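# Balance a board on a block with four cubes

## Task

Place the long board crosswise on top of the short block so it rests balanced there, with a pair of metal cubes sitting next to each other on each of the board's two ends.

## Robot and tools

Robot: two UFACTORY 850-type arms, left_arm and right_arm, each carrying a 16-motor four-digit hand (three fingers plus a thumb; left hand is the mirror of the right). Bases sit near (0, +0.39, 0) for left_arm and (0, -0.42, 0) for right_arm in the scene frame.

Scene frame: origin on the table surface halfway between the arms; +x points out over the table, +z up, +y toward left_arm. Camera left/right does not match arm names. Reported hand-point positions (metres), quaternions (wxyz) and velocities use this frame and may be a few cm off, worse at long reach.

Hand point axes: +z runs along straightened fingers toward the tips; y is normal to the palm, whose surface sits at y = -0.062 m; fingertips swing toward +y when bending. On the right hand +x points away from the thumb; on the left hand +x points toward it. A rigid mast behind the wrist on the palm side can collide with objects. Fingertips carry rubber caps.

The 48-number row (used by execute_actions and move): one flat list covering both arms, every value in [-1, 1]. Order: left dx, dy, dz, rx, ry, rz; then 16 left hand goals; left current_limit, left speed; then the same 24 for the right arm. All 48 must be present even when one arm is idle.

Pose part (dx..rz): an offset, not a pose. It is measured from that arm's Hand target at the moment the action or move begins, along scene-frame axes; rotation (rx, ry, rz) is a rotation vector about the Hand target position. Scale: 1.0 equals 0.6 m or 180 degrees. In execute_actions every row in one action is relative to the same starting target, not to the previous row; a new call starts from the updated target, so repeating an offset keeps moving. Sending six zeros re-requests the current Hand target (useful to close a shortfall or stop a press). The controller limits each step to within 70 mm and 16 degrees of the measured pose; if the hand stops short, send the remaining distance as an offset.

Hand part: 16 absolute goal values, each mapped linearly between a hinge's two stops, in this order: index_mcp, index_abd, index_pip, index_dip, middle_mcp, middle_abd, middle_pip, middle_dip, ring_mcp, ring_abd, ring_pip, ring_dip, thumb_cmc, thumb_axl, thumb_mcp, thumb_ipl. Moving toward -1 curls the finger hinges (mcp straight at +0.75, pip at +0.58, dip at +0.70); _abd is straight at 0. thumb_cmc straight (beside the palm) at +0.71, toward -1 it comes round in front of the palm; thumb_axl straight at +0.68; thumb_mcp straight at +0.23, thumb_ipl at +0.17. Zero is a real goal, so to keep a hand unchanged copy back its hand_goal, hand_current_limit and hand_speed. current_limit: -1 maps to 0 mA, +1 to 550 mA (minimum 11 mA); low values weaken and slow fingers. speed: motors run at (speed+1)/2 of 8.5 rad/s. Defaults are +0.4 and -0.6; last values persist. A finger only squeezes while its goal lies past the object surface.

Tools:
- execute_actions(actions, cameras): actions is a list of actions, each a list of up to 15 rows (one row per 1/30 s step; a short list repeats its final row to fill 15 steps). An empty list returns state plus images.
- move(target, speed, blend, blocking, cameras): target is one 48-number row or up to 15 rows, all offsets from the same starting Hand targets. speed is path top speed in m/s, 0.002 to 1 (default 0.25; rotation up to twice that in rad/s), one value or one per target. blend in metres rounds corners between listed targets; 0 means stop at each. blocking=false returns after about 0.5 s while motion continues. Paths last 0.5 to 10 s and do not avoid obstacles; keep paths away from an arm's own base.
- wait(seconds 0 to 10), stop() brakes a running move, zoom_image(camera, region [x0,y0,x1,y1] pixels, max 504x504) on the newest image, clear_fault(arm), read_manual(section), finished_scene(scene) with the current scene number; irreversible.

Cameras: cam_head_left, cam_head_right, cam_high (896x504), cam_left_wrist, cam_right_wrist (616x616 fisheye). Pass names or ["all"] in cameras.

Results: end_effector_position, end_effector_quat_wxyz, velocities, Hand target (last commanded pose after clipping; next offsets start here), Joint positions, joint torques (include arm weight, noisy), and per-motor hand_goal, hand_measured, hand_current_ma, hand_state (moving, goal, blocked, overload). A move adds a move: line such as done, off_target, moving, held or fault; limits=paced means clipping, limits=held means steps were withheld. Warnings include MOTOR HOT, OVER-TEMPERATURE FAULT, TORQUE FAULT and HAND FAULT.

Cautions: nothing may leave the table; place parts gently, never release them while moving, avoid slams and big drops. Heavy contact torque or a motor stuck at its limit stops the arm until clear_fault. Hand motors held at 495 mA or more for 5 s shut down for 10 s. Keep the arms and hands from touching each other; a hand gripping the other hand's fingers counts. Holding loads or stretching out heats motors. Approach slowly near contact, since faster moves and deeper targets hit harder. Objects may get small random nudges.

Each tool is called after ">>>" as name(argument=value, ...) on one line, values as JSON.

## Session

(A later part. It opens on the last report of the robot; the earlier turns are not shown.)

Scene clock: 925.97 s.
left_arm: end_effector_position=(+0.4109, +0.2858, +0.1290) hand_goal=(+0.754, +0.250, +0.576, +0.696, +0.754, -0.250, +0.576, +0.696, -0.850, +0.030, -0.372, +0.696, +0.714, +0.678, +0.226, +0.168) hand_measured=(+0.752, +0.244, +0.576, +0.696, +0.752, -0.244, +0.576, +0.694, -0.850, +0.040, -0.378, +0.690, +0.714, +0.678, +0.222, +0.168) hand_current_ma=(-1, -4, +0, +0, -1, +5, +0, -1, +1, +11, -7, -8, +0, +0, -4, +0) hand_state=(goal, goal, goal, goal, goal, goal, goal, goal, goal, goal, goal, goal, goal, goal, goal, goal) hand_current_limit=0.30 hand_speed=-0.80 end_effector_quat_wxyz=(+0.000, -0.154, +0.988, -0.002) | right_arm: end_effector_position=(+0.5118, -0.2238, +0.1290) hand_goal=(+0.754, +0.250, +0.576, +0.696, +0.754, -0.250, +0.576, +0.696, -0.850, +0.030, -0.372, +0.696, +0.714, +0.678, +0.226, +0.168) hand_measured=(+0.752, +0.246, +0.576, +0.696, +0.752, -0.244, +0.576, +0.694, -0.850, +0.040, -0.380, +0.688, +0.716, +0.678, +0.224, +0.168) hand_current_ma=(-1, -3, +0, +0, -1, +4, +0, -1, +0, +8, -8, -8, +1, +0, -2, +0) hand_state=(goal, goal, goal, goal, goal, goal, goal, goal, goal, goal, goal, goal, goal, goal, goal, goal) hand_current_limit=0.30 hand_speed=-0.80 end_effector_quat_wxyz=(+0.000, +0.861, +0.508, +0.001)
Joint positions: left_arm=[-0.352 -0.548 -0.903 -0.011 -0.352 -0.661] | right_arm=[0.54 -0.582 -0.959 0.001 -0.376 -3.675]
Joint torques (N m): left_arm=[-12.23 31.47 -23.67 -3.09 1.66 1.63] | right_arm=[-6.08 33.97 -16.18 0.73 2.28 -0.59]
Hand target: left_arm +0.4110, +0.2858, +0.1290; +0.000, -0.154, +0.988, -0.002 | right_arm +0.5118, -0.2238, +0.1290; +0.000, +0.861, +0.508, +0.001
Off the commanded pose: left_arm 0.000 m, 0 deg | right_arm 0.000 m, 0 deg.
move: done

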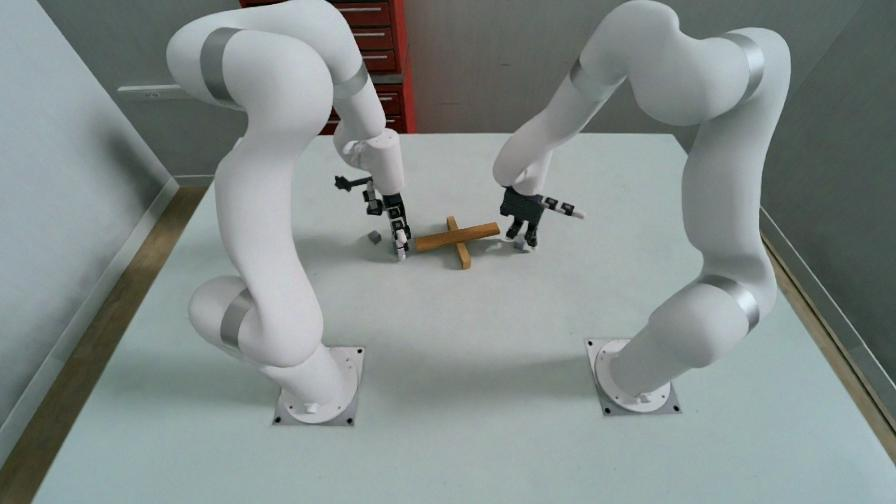

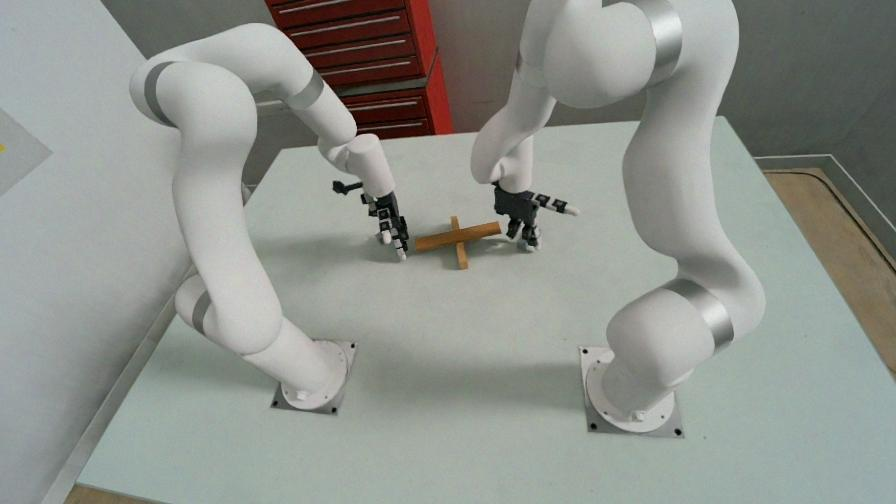

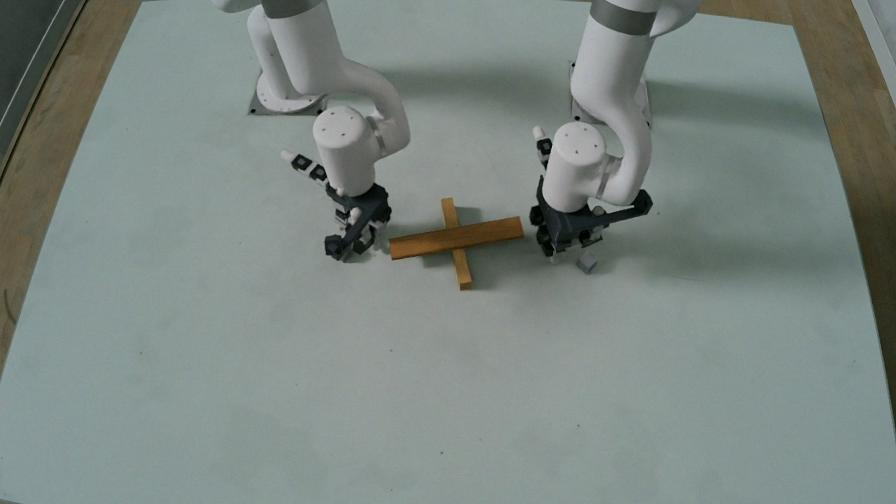

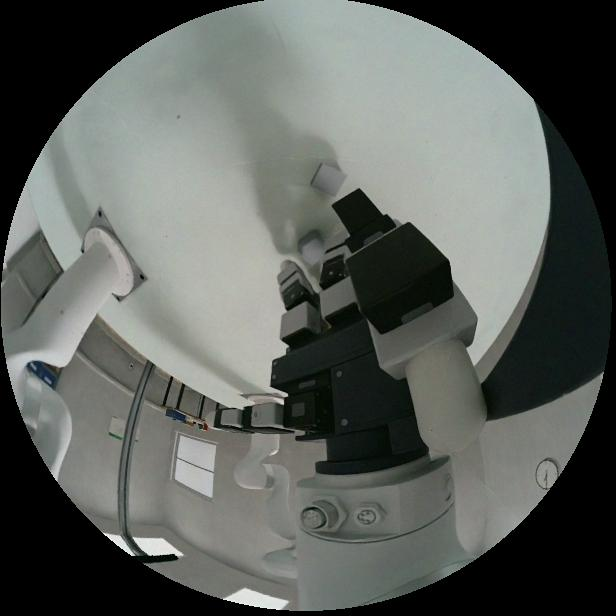

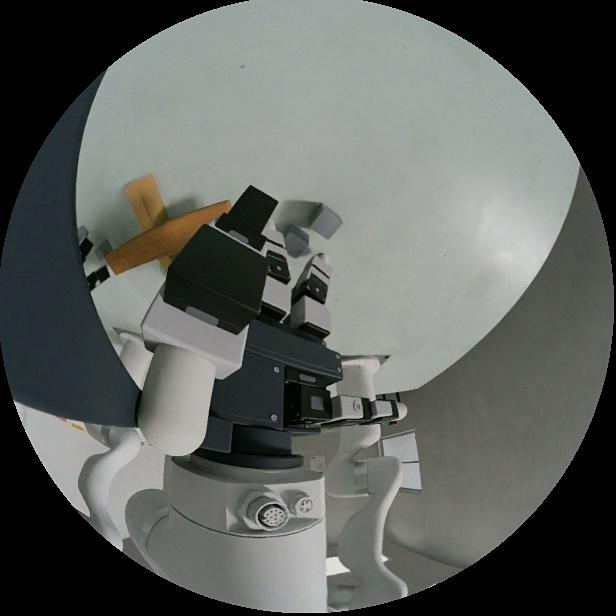

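>>> move(target=[0,0,0,0,0,0, 0.754,-0.06,0.576,0.696, 0.754,0.06,0.576,0.696, -0.85,0.03,-0.372,0.696, 0.714,0.678,0.226,0.168, 0.4,-0.85, 0,0,0,0,0,0, 0.754,-0.06,0.576,0.696, 0.754,0.06,0.576,0.696, -0.85,0.03,-0.372,0.696, 0.714,0.678,0.226,0.168, 0.4,-0.85], speed=[0.08], cameras=["all"])

>>> zoom_image(camera="cam_right_wrist", region=[200, 160, 380, 340])

>>> zoom_image(camera="cam_left_wrist", region=[230, 160, 410, 340])

Scene clock: 934.63 s.
left_arm: end_effector_position=(+0.4110, +0.2857, +0.1290) hand_goal=(+0.754, -0.060, +0.576, +0.696, +0.754, +0.060, +0.576, +0.696, -0.850, +0.030, -0.372, +0.696, +0.714, +0.678, +0.226, +0.168) hand_measured=(+0.752, +0.024, +0.576, +0.696, +0.752, -0.030, +0.576, +0.694, -0.850, +0.040, -0.378, +0.690, +0.714, +0.678, +0.222, +0.168) hand_current_ma=(-1, +203, +0, +0, -1, -227, +0, -1, +1, +11, -7, -8, +0, +0, -4, +0) hand_state=(goal, blocked, goal, goal, goal, blocked, goal, goal, goal, goal, goal, goal, goal, goal, goal, goal) hand_current_limit=0.40 hand_speed=-0.85 end_effector_quat_wxyz=(+0.000, -0.154, +0.988, -0.002) | right_arm: end_effector_position=(+0.5118, -0.2238, +0.1290) hand_goal=(+0.754, -0.060, +0.576, +0.696, +0.754, +0.060, +0.576, +0.696, -0.850, +0.030, -0.372, +0.696, +0.714, +0.678, +0.226, +0.168) hand_measured=(+0.752, +0.020, +0.576, +0.696, +0.752, -0.030, +0.576, +0.694, -0.850, +0.040, -0.380, +0.688, +0.716, +0.678, +0.224, +0.168) hand_current_ma=(-1, +173, +0, +0, -1, -208, +0, -1, +0, +8, -8, -8, +1, +0, -2, +0) hand_state=(goal, blocked, goal, goal, goal, blocked, goal, goal, goal, goal, goal, goal, goal, goal, goal, goal) hand_current_limit=0.40 hand_speed=-0.85 end_effector_quat_wxyz=(+0.000, +0.861, +0.508, +0.001)
Joint positions: left_arm=[-0.352 -0.548 -0.903 -0.011 -0.352 -0.661] | right_arm=[0.54 -0.582 -0.959 0.001 -0.376 -3.675]
Joint torques (N m): left_arm=[6.04 30.35 -23.48 -2.8 1.64 1.61] | right_arm=[-7.34 34.76 -15.03 -3.39 2.12 0.79]
Hand target: left_arm +0.4110, +0.2858, +0.1290; +0.000, -0.154, +0.988, -0.002 | right_arm +0.5118, -0.2238, +0.1290; +0.000, +0.861, +0.508, +0.001
Off the commanded pose: left_arm 0.000 m, 0 deg | right_arm 0.000 m, 0 deg.
move: done

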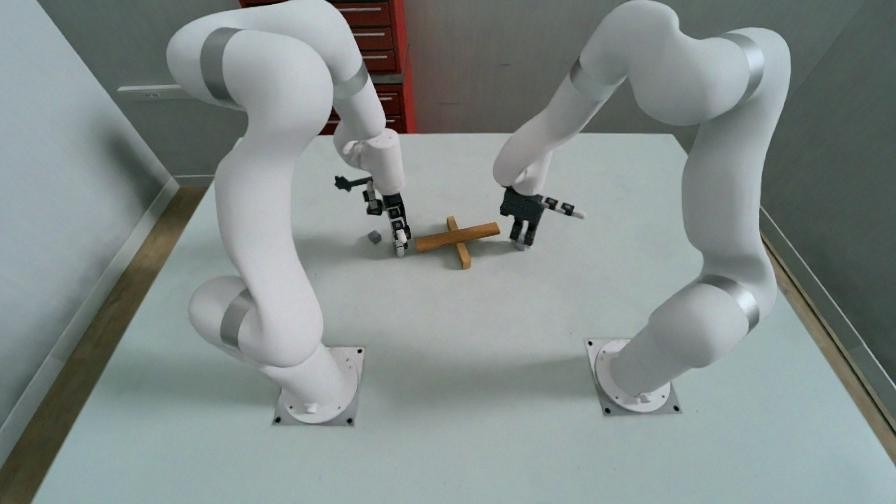

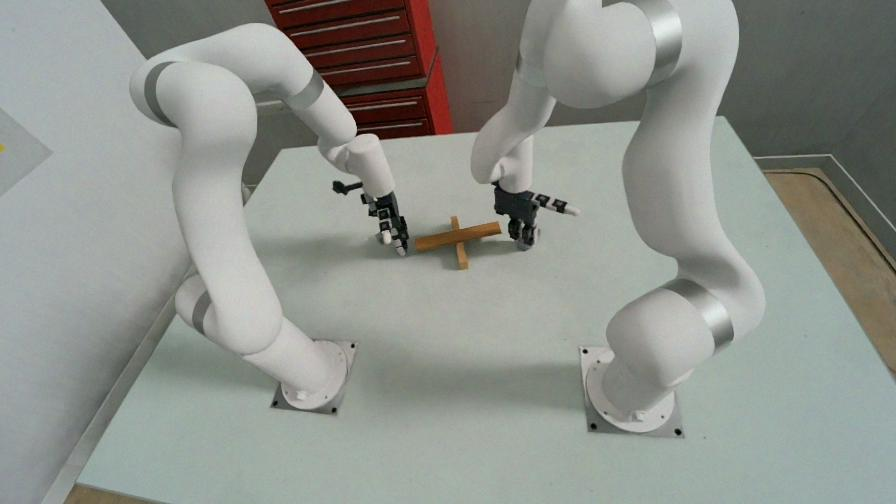

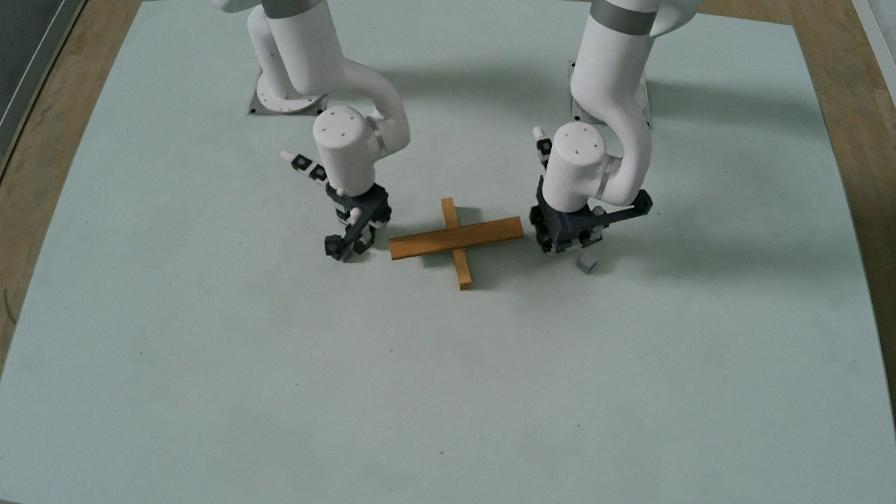

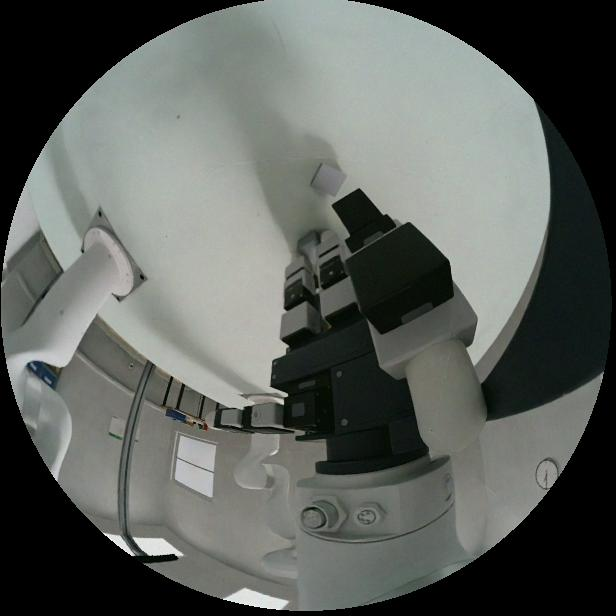

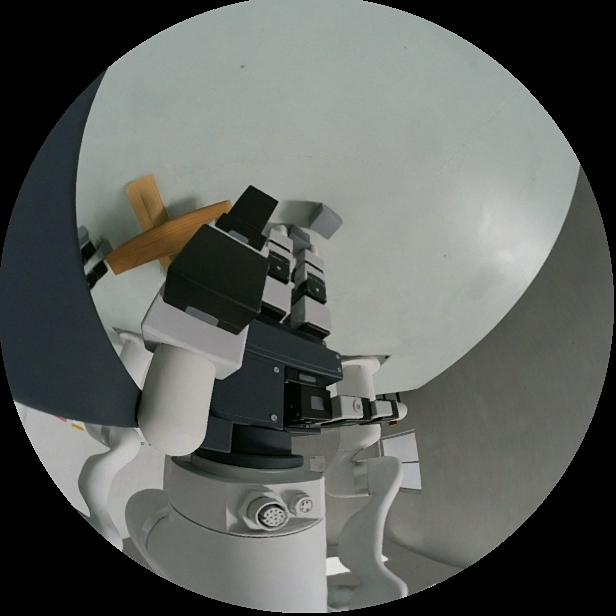

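Scaled by 2.800 from the camera's 616x616 image, which has a finer 880x880 frame.

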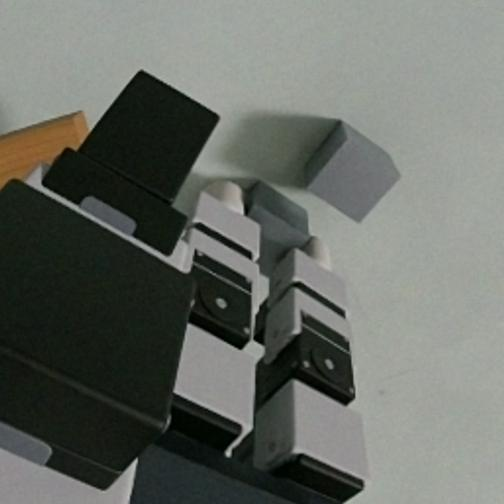

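Scaled by 2.800 from the camera's 616x616 image, which has a finer 880x880 frame.

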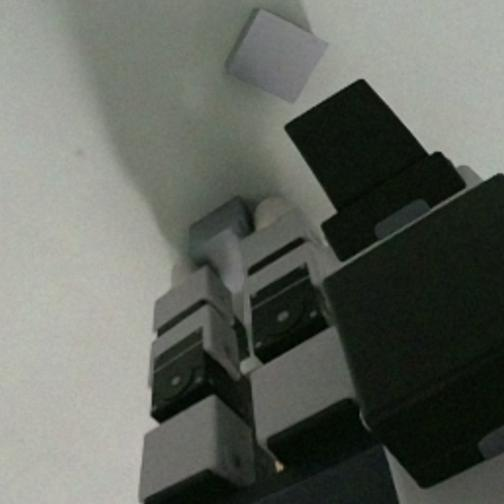

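>>> move(target=[[0,0,0.004,0,0,0, 0.754,-0.15,0.576,0.696, 0.754,0.15,0.576,0.696, -0.85,0.03,-0.372,0.696, 0.714,0.678,0.226,0.168, 0.4,-0.85, 0,0,0.004,0,0,0, 0.754,-0.15,0.576,0.696, 0.754,0.15,0.576,0.696, -0.85,0.03,-0.372,0.696, 0.714,0.678,0.226,0.168, 0.4,-0.85],[0,0,0.135,0,0,0, 0.754,-0.15,0.576,0.696, 0.754,0.15,0.576,0.696, -0.85,0.03,-0.372,0.696, 0.714,0.678,0.226,0.168, 0.4,-0.85, 0,0,0.135,0,0,0, 0.754,-0.15,0.576,0.696, 0.754,0.15,0.576,0.696, -0.85,0.03,-0.372,0.696, 0.714,0.678,0.226,0.168, 0.4,-0.85]], speed=[0.02,0.08], cameras=["all"])

>>> zoom_image(camera="cam_right_wrist", region=[200, 160, 380, 340])

>>> zoom_image(camera="cam_left_wrist", region=[230, 160, 410, 340])

Scene clock: 959.80 s.
left_arm: end_effector_position=(+0.4110, +0.2858, +0.2100) hand_goal=(+0.754, -0.150, +0.576, +0.696, +0.754, +0.150, +0.576, +0.696, -0.850, +0.030, -0.372, +0.696, +0.714, +0.678, +0.226, +0.168) hand_measured=(+0.752, +0.018, +0.576, +0.696, +0.752, -0.030, +0.576, +0.694, -0.850, +0.040, -0.378, +0.690, +0.714, +0.678, +0.222, +0.168) hand_current_ma=(-1, +385, +0, +0, -1, -385, +0, -1, +1, +11, -7, -8, +0, +0, -4, +0) hand_state=(goal, blocked, goal, goal, goal, blocked, goal, goal, goal, goal, goal, goal, goal, goal, goal, goal) hand_current_limit=0.40 hand_speed=-0.85 end_effector_quat_wxyz=(+0.000, -0.154, +0.988, -0.002) | right_arm: end_effector_position=(+0.5118, -0.2238, +0.2100) hand_goal=(+0.754, -0.150, +0.576, +0.696, +0.754, +0.150, +0.576, +0.696, -0.850, +0.030, -0.372, +0.696, +0.714, +0.678, +0.226, +0.168) hand_measured=(+0.752, +0.012, +0.576, +0.696, +0.752, -0.030, +0.576, +0.694, -0.850, +0.040, -0.380, +0.688, +0.716, +0.678, +0.224, +0.168) hand_current_ma=(-1, +385, +0, +0, -1, -385, +0, -1, +0, +8, -8, -8, +1, +0, -2, +0) hand_state=(goal, blocked, goal, goal, goal, blocked, goal, goal, goal, goal, goal, goal, goal, goal, goal, goal) hand_current_limit=0.40 hand_speed=-0.85 end_effector_quat_wxyz=(+0.000, +0.861, +0.508, +0.001)
Joint positions: left_arm=[-0.352 -0.392 -0.915 -0.007 -0.52 -0.665] | right_arm=[0.54 -0.431 -0.971 0.001 -0.539 -3.674]
Joint torques (N m): left_arm=[8.16 62.7 -26.88 4.59 -2.14 -1.74] | right_arm=[-5.3 58.33 -17.98 -0.66 -2.06 0.63]
Hand target: left_arm +0.4110, +0.2858, +0.2100; +0.000, -0.154, +0.988, -0.002 | right_arm +0.5118, -0.2238, +0.2100; +0.000, +0.861, +0.508, +0.001
Off the commanded pose: left_arm 0.000 m, 0 deg | right_arm 0.000 m, 0 deg.
move: done

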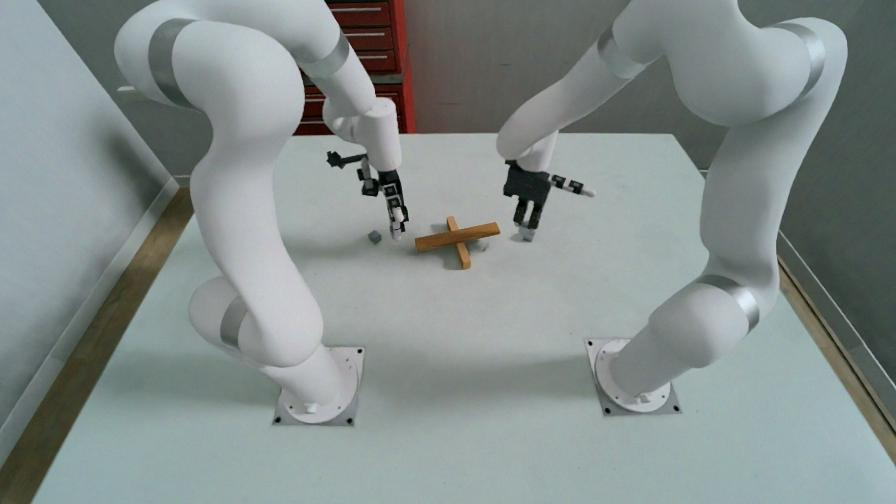

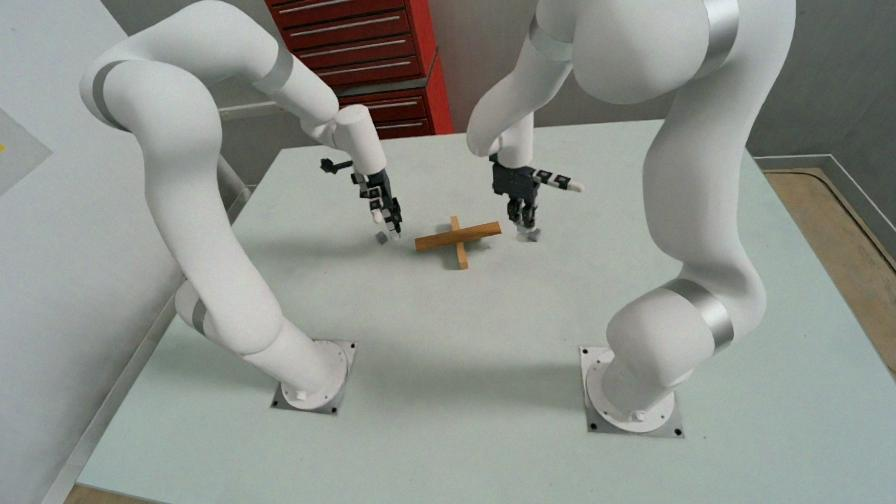

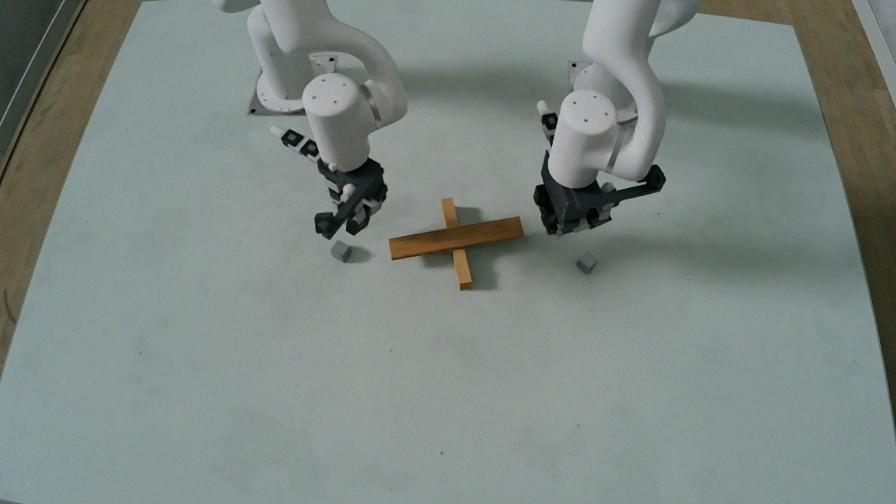

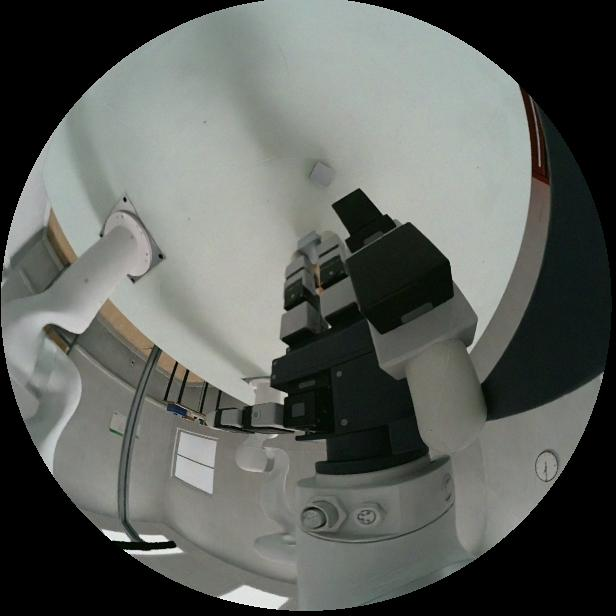

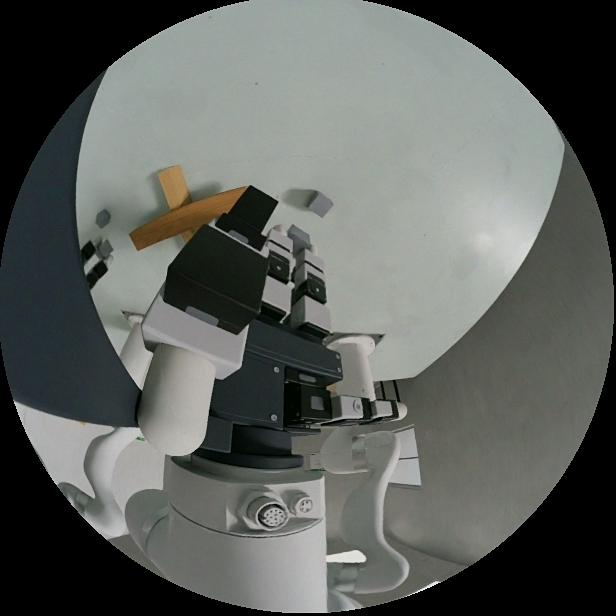

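Scaled by 2.800 from the camera's 616x616 image, which has a finer 880x880 frame.

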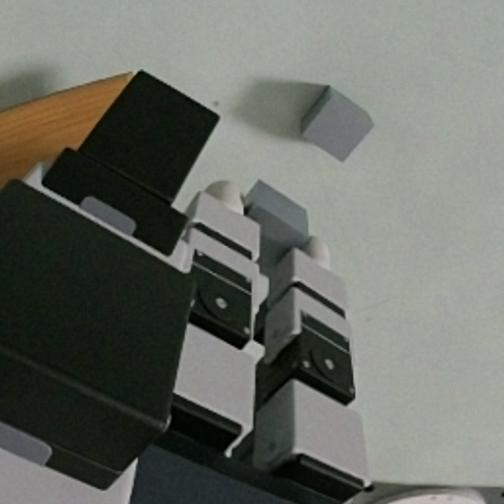

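Scaled by 2.800 from the camera's 616x616 image, which has a finer 880x880 frame.

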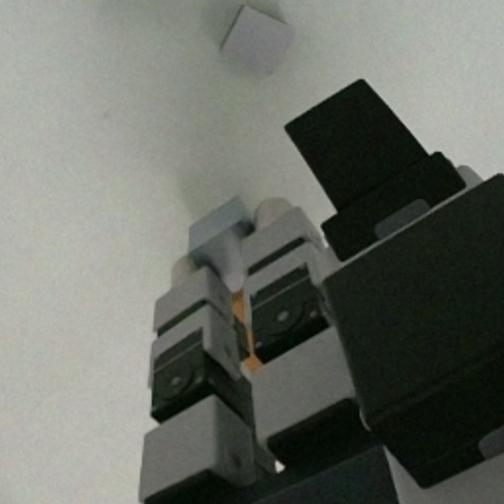

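>>> move(target=[-0.0147,-0.1247,0,0,0,-0.0161, 0.754,-0.12,0.576,0.696, 0.754,0.12,0.576,0.696, -0.85,0.03,-0.372,0.696, 0.714,0.678,0.226,0.168, 0.4,-0.85, -0.015,0.0895,0,0,0,-0.2567, 0.754,-0.12,0.576,0.696, 0.754,0.12,0.576,0.696, -0.85,0.03,-0.372,0.696, 0.714,0.678,0.226,0.168, 0.4,-0.85], speed=[0.1], cameras=["all"])

>>> zoom_image(camera="cam_high", region=[370, 180, 530, 340])

>>> zoom_image(camera="cam_head_left", region=[390, 170, 530, 310])

>>> zoom_image(camera="cam_head_right", region=[390, 170, 530, 310])

>>> zoom_image(camera="cam_right_wrist", region=[200, 120, 400, 320])

>>> zoom_image(camera="cam_left_wrist", region=[230, 120, 430, 320])

Scene clock: 980.20 s.
left_arm: end_effector_position=(+0.4021, +0.2109, +0.2100) hand_goal=(+0.754, -0.120, +0.576, +0.696, +0.754, +0.120, +0.576, +0.696, -0.850, +0.030, -0.372, +0.696, +0.714, +0.678, +0.226, +0.168) hand_measured=(+0.752, +0.018, +0.576, +0.696, +0.752, -0.030, +0.576, +0.694, -0.850, +0.040, -0.378, +0.690, +0.714, +0.678, +0.222, +0.168) hand_current_ma=(-1, +385, +0, +0, -1, -385, +0, -1, +1, +11, -7, -8, +0, +0, -4, +0) hand_state=(goal, blocked, goal, goal, goal, blocked, goal, goal, goal, goal, goal, goal, goal, goal, goal, goal) hand_current_limit=0.40 hand_speed=-0.85 end_effector_quat_wxyz=(+0.000, -0.129, +0.992, -0.002) | right_arm: end_effector_position=(+0.5028, -0.1701, +0.2100) hand_goal=(+0.754, -0.120, +0.576, +0.696, +0.754, +0.120, +0.576, +0.696, -0.850, +0.030, -0.372, +0.696, +0.714, +0.678, +0.226, +0.168) hand_measured=(+0.752, +0.012, +0.576, +0.696, +0.752, -0.030, +0.576, +0.694, -0.850, +0.040, -0.380, +0.688, +0.716, +0.678, +0.224, +0.168) hand_current_ma=(-1, +357, +0, +0, -1, -385, +0, -1, +0, +8, -8, -8, +1, +0, -2, +0) hand_state=(goal, blocked, goal, goal, goal, blocked, goal, goal, goal, goal, goal, goal, goal, goal, goal, goal) hand_current_limit=0.40 hand_speed=-0.85 end_effector_quat_wxyz=(+0.000, +0.992, +0.129, +0.001)
Joint positions: left_arm=[-0.502 -0.435 -0.979 -0.007 -0.54 -0.765] | right_arm=[0.61 -0.616 -1.256 -0.001 -0.638 -2.796]
Joint torques (N m): left_arm=[-13.29 29.93 -27.18 4.47 -2.08 -1.75] | right_arm=[9.72 40.1 -18.58 -3.45 -2.28 1.05]
Hand target: left_arm +0.4021, +0.2109, +0.2100; +0.000, -0.129, +0.992, -0.002 | right_arm +0.5028, -0.1701, +0.2100; +0.000, +0.992, +0.129, +0.001
Off the commanded pose: left_arm 0.000 m, 0 deg | right_arm 0.000 m, 0 deg.
move: done

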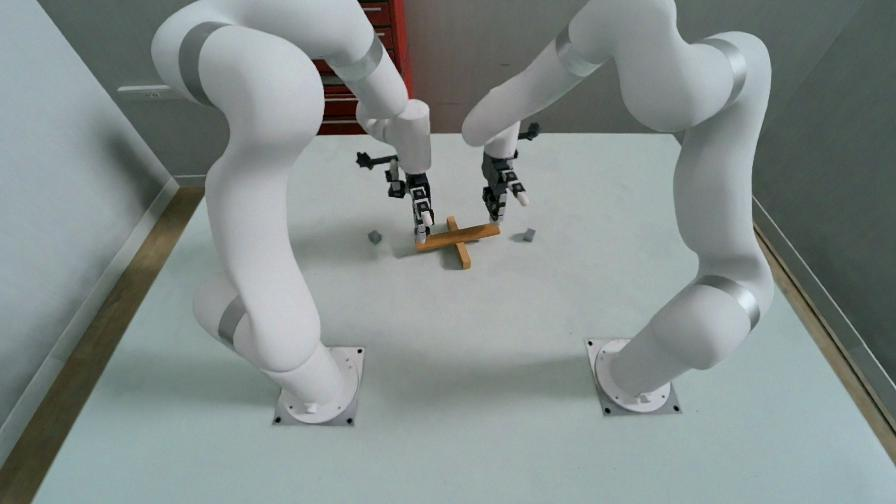

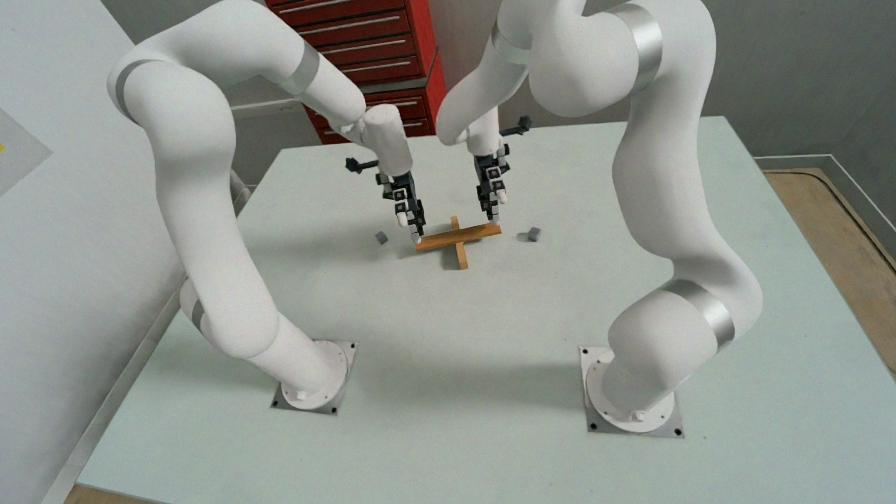

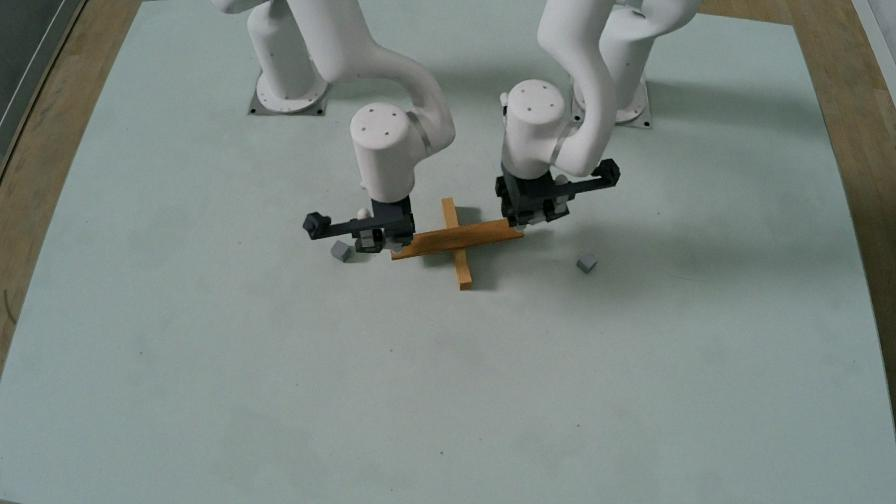

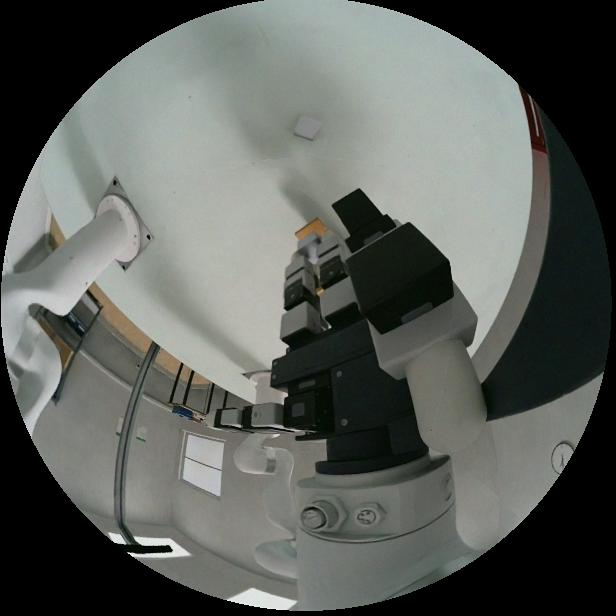

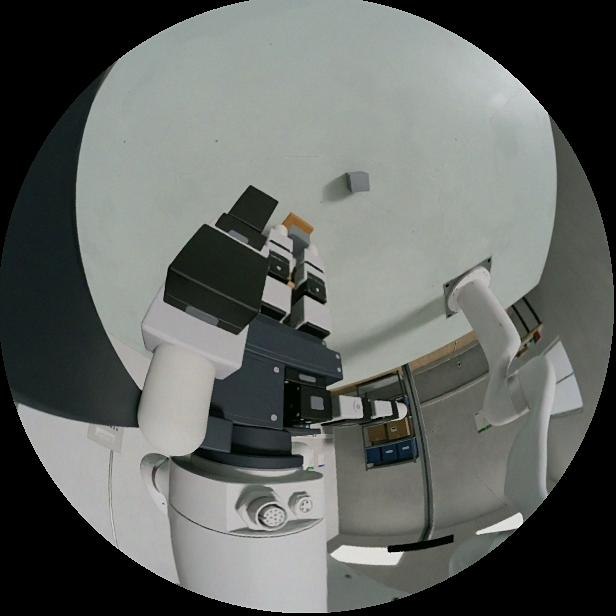

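Scaled by 3.150.

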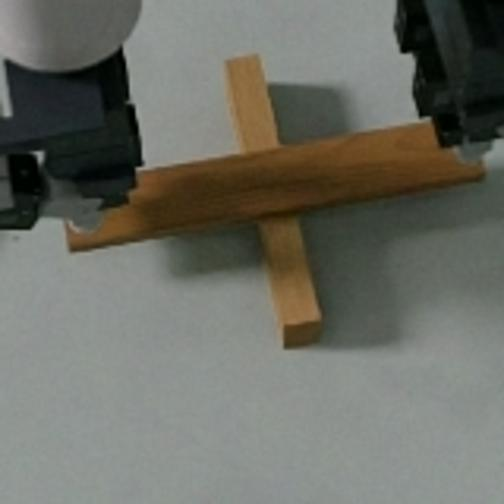

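Scaled by 3.600.

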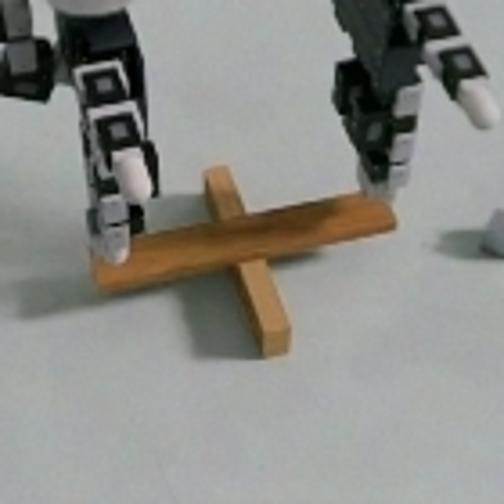

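Scaled by 3.600.

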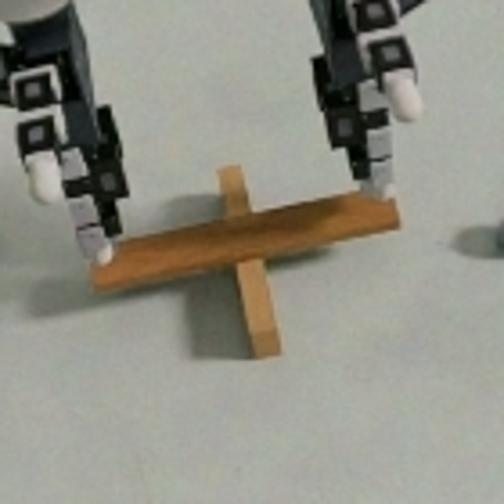

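Scaled by 2.520 from the camera's 616x616 image, which has a finer 880x880 frame.

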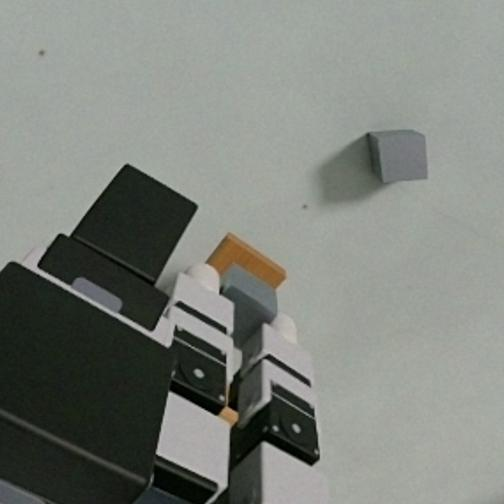

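Scaled by 2.520 from the camera's 616x616 image, which has a finer 880x880 frame.

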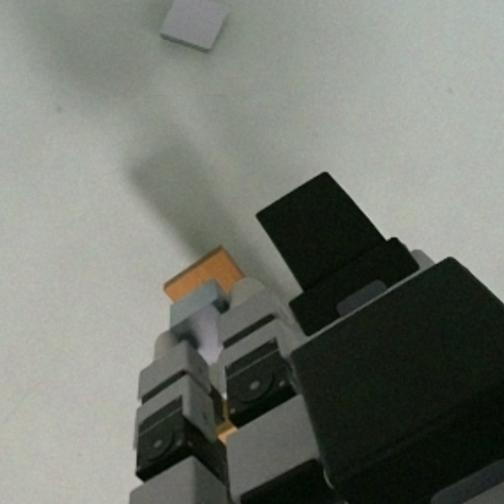

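>>> move(target=[0,0,-0.0467,0,0,0, 0.754,-0.12,0.576,0.696, 0.754,0.12,0.576,0.696, -0.85,0.03,-0.372,0.696, 0.714,0.678,0.226,0.168, 0.4,-0.85, 0,0,-0.0467,0,0,0, 0.754,-0.12,0.576,0.696, 0.754,0.12,0.576,0.696, -0.85,0.03,-0.372,0.696, 0.714,0.678,0.226,0.168, 0.4,-0.85], speed=[0.04], cameras=["all"])

>>> zoom_image(camera="cam_high", region=[370, 180, 530, 340])

>>> zoom_image(camera="cam_head_left", region=[390, 170, 530, 310])

>>> zoom_image(camera="cam_right_wrist", region=[220, 160, 360, 300])

>>> zoom_image(camera="cam_left_wrist", region=[230, 160, 370, 300])

Scene clock: 993.90 s.
left_arm: end_effector_position=(+0.4021, +0.2109, +0.1820) hand_goal=(+0.754, -0.120, +0.576, +0.696, +0.754, +0.120, +0.576, +0.696, -0.850, +0.030, -0.372, +0.696, +0.714, +0.678, +0.226, +0.168) hand_measured=(+0.752, +0.018, +0.576, +0.696, +0.752, -0.030, +0.576, +0.694, -0.850, +0.040, -0.378, +0.690, +0.714, +0.678, +0.222, +0.168) hand_current_ma=(-1, +385, +0, +0, -1, -385, +0, -1, +1, +11, -7, -8, +0, +0, -4, +0) hand_state=(goal, blocked, goal, goal, goal, blocked, goal, goal, goal, goal, goal, goal, goal, goal, goal, goal) hand_current_limit=0.40 hand_speed=-0.85 end_effector_quat_wxyz=(+0.000, -0.129, +0.992, -0.002) | right_arm: end_effector_position=(+0.5028, -0.1701, +0.1820) hand_goal=(+0.754, -0.120, +0.576, +0.696, +0.754, +0.120, +0.576, +0.696, -0.850, +0.030, -0.372, +0.696, +0.714, +0.678, +0.226, +0.168) hand_measured=(+0.752, +0.012, +0.576, +0.696, +0.752, -0.030, +0.576, +0.694, -0.850, +0.040, -0.380, +0.688, +0.716, +0.678, +0.224, +0.168) hand_current_ma=(-1, +357, +0, +0, -1, -385, +0, -1, +0, +8, -8, -8, +1, +0, -2, +0) hand_state=(goal, blocked, goal, goal, goal, blocked, goal, goal, goal, goal, goal, goal, goal, goal, goal, goal) hand_current_limit=0.40 hand_speed=-0.85 end_effector_quat_wxyz=(+0.000, +0.992, +0.129, +0.001)
Joint positions: left_arm=[-0.502 -0.484 -0.97 -0.007 -0.482 -0.764] | right_arm=[0.61 -0.658 -1.248 -0.001 -0.589 -2.796]
Joint torques (N m): left_arm=[-12.98 33.12 -7.51 -3.22 1.66 1.69] | right_arm=[9.43 42.17 -9.81 -3.57 2.09 0.94]
Hand target: left_arm +0.4021, +0.2109, +0.1820; +0.000, -0.129, +0.992, -0.002 | right_arm +0.5028, -0.1701, +0.1820; +0.000, +0.992, +0.129, +0.001
Off the commanded pose: left_arm 0.000 m, 0 deg | right_arm 0.000 m, 0 deg.
move: done

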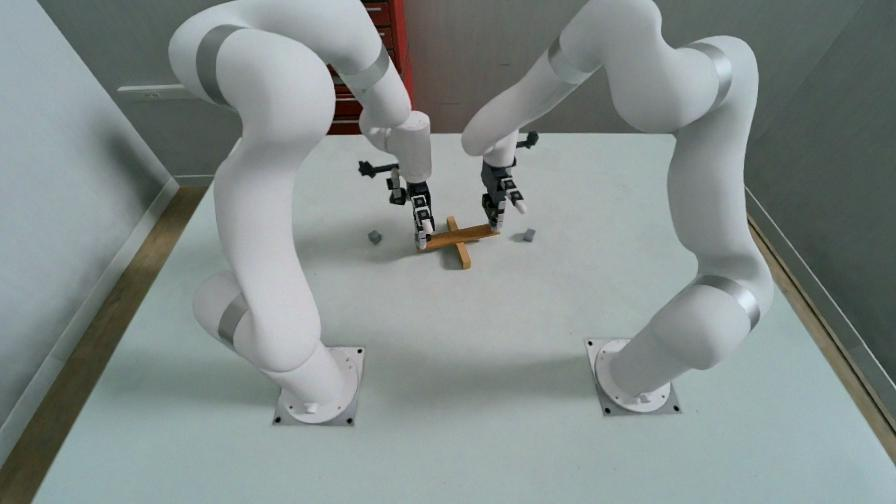

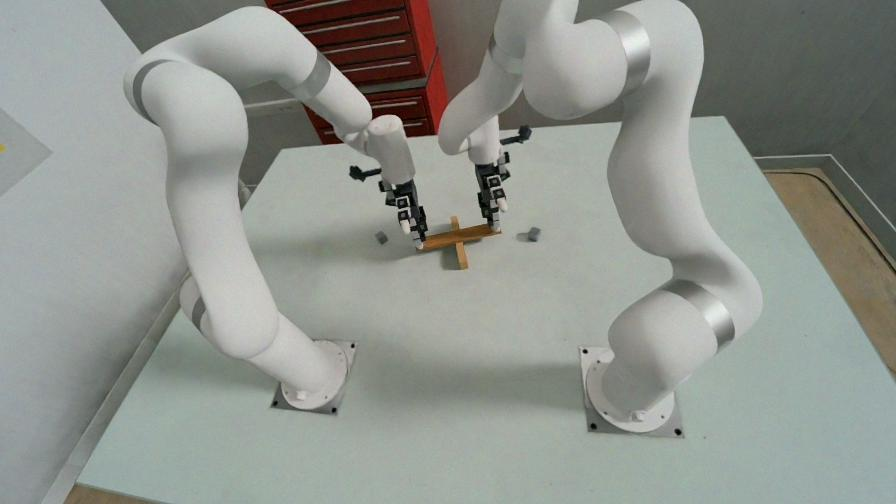

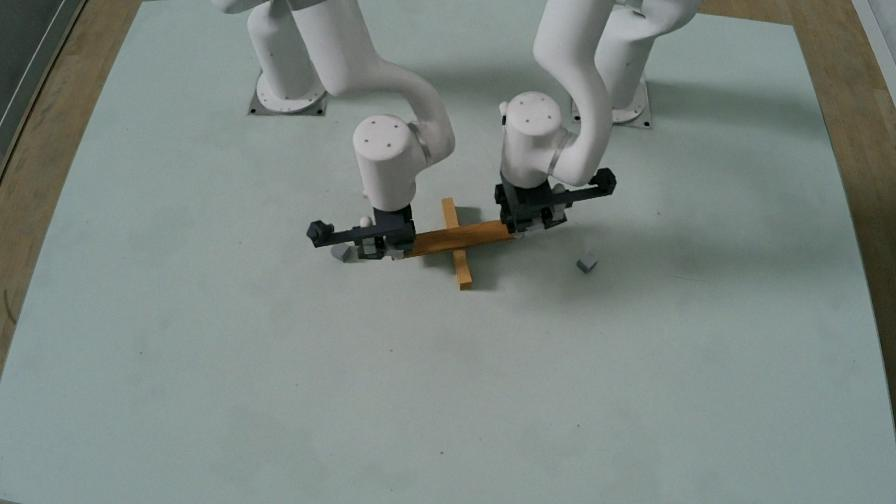

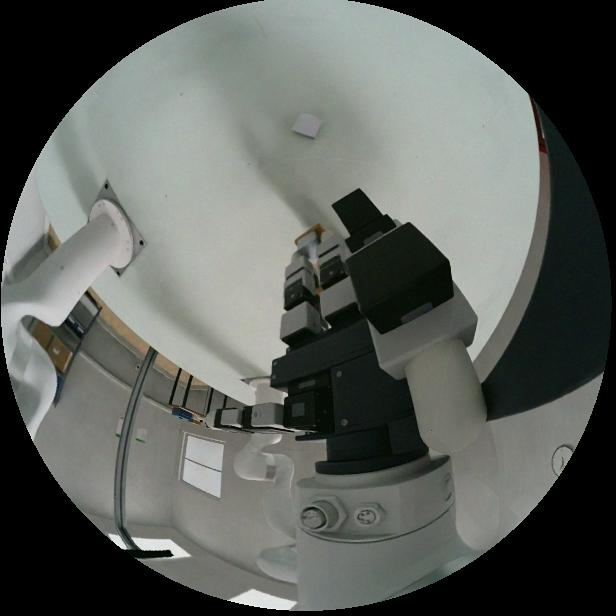

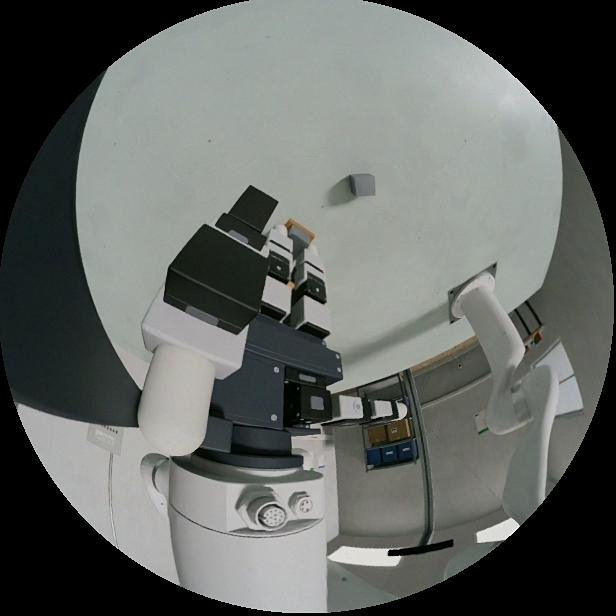

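Scaled by 3.150.

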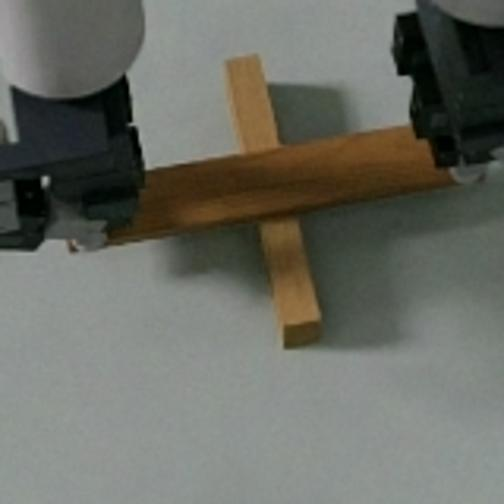

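Scaled by 3.600.

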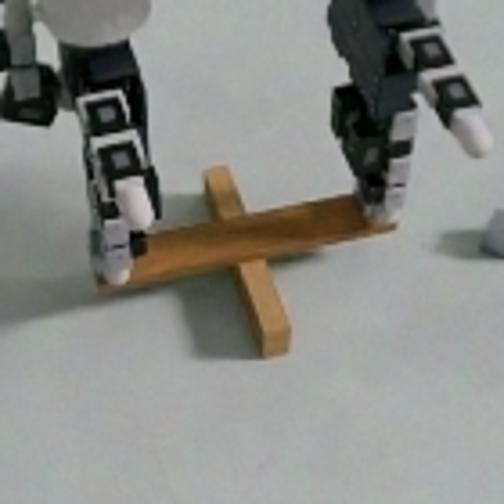

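Scaled by 3.600 from the camera's 616x616 image, which has a finer 880x880 frame.

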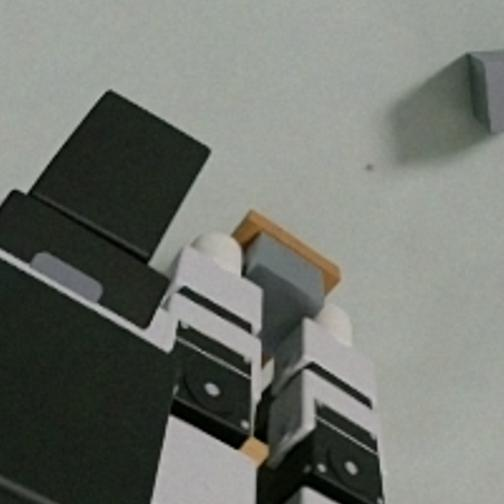

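Scaled by 3.600 from the camera's 616x616 image, which has a finer 880x880 frame.

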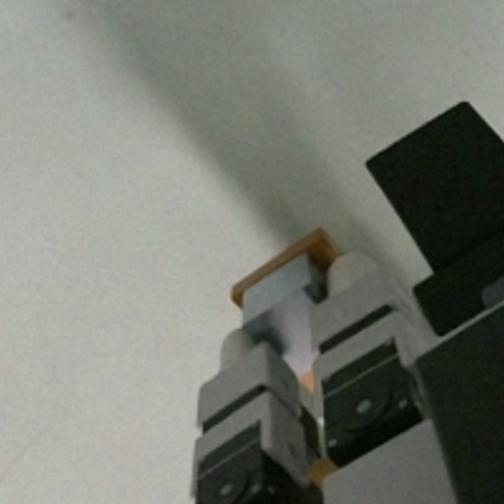

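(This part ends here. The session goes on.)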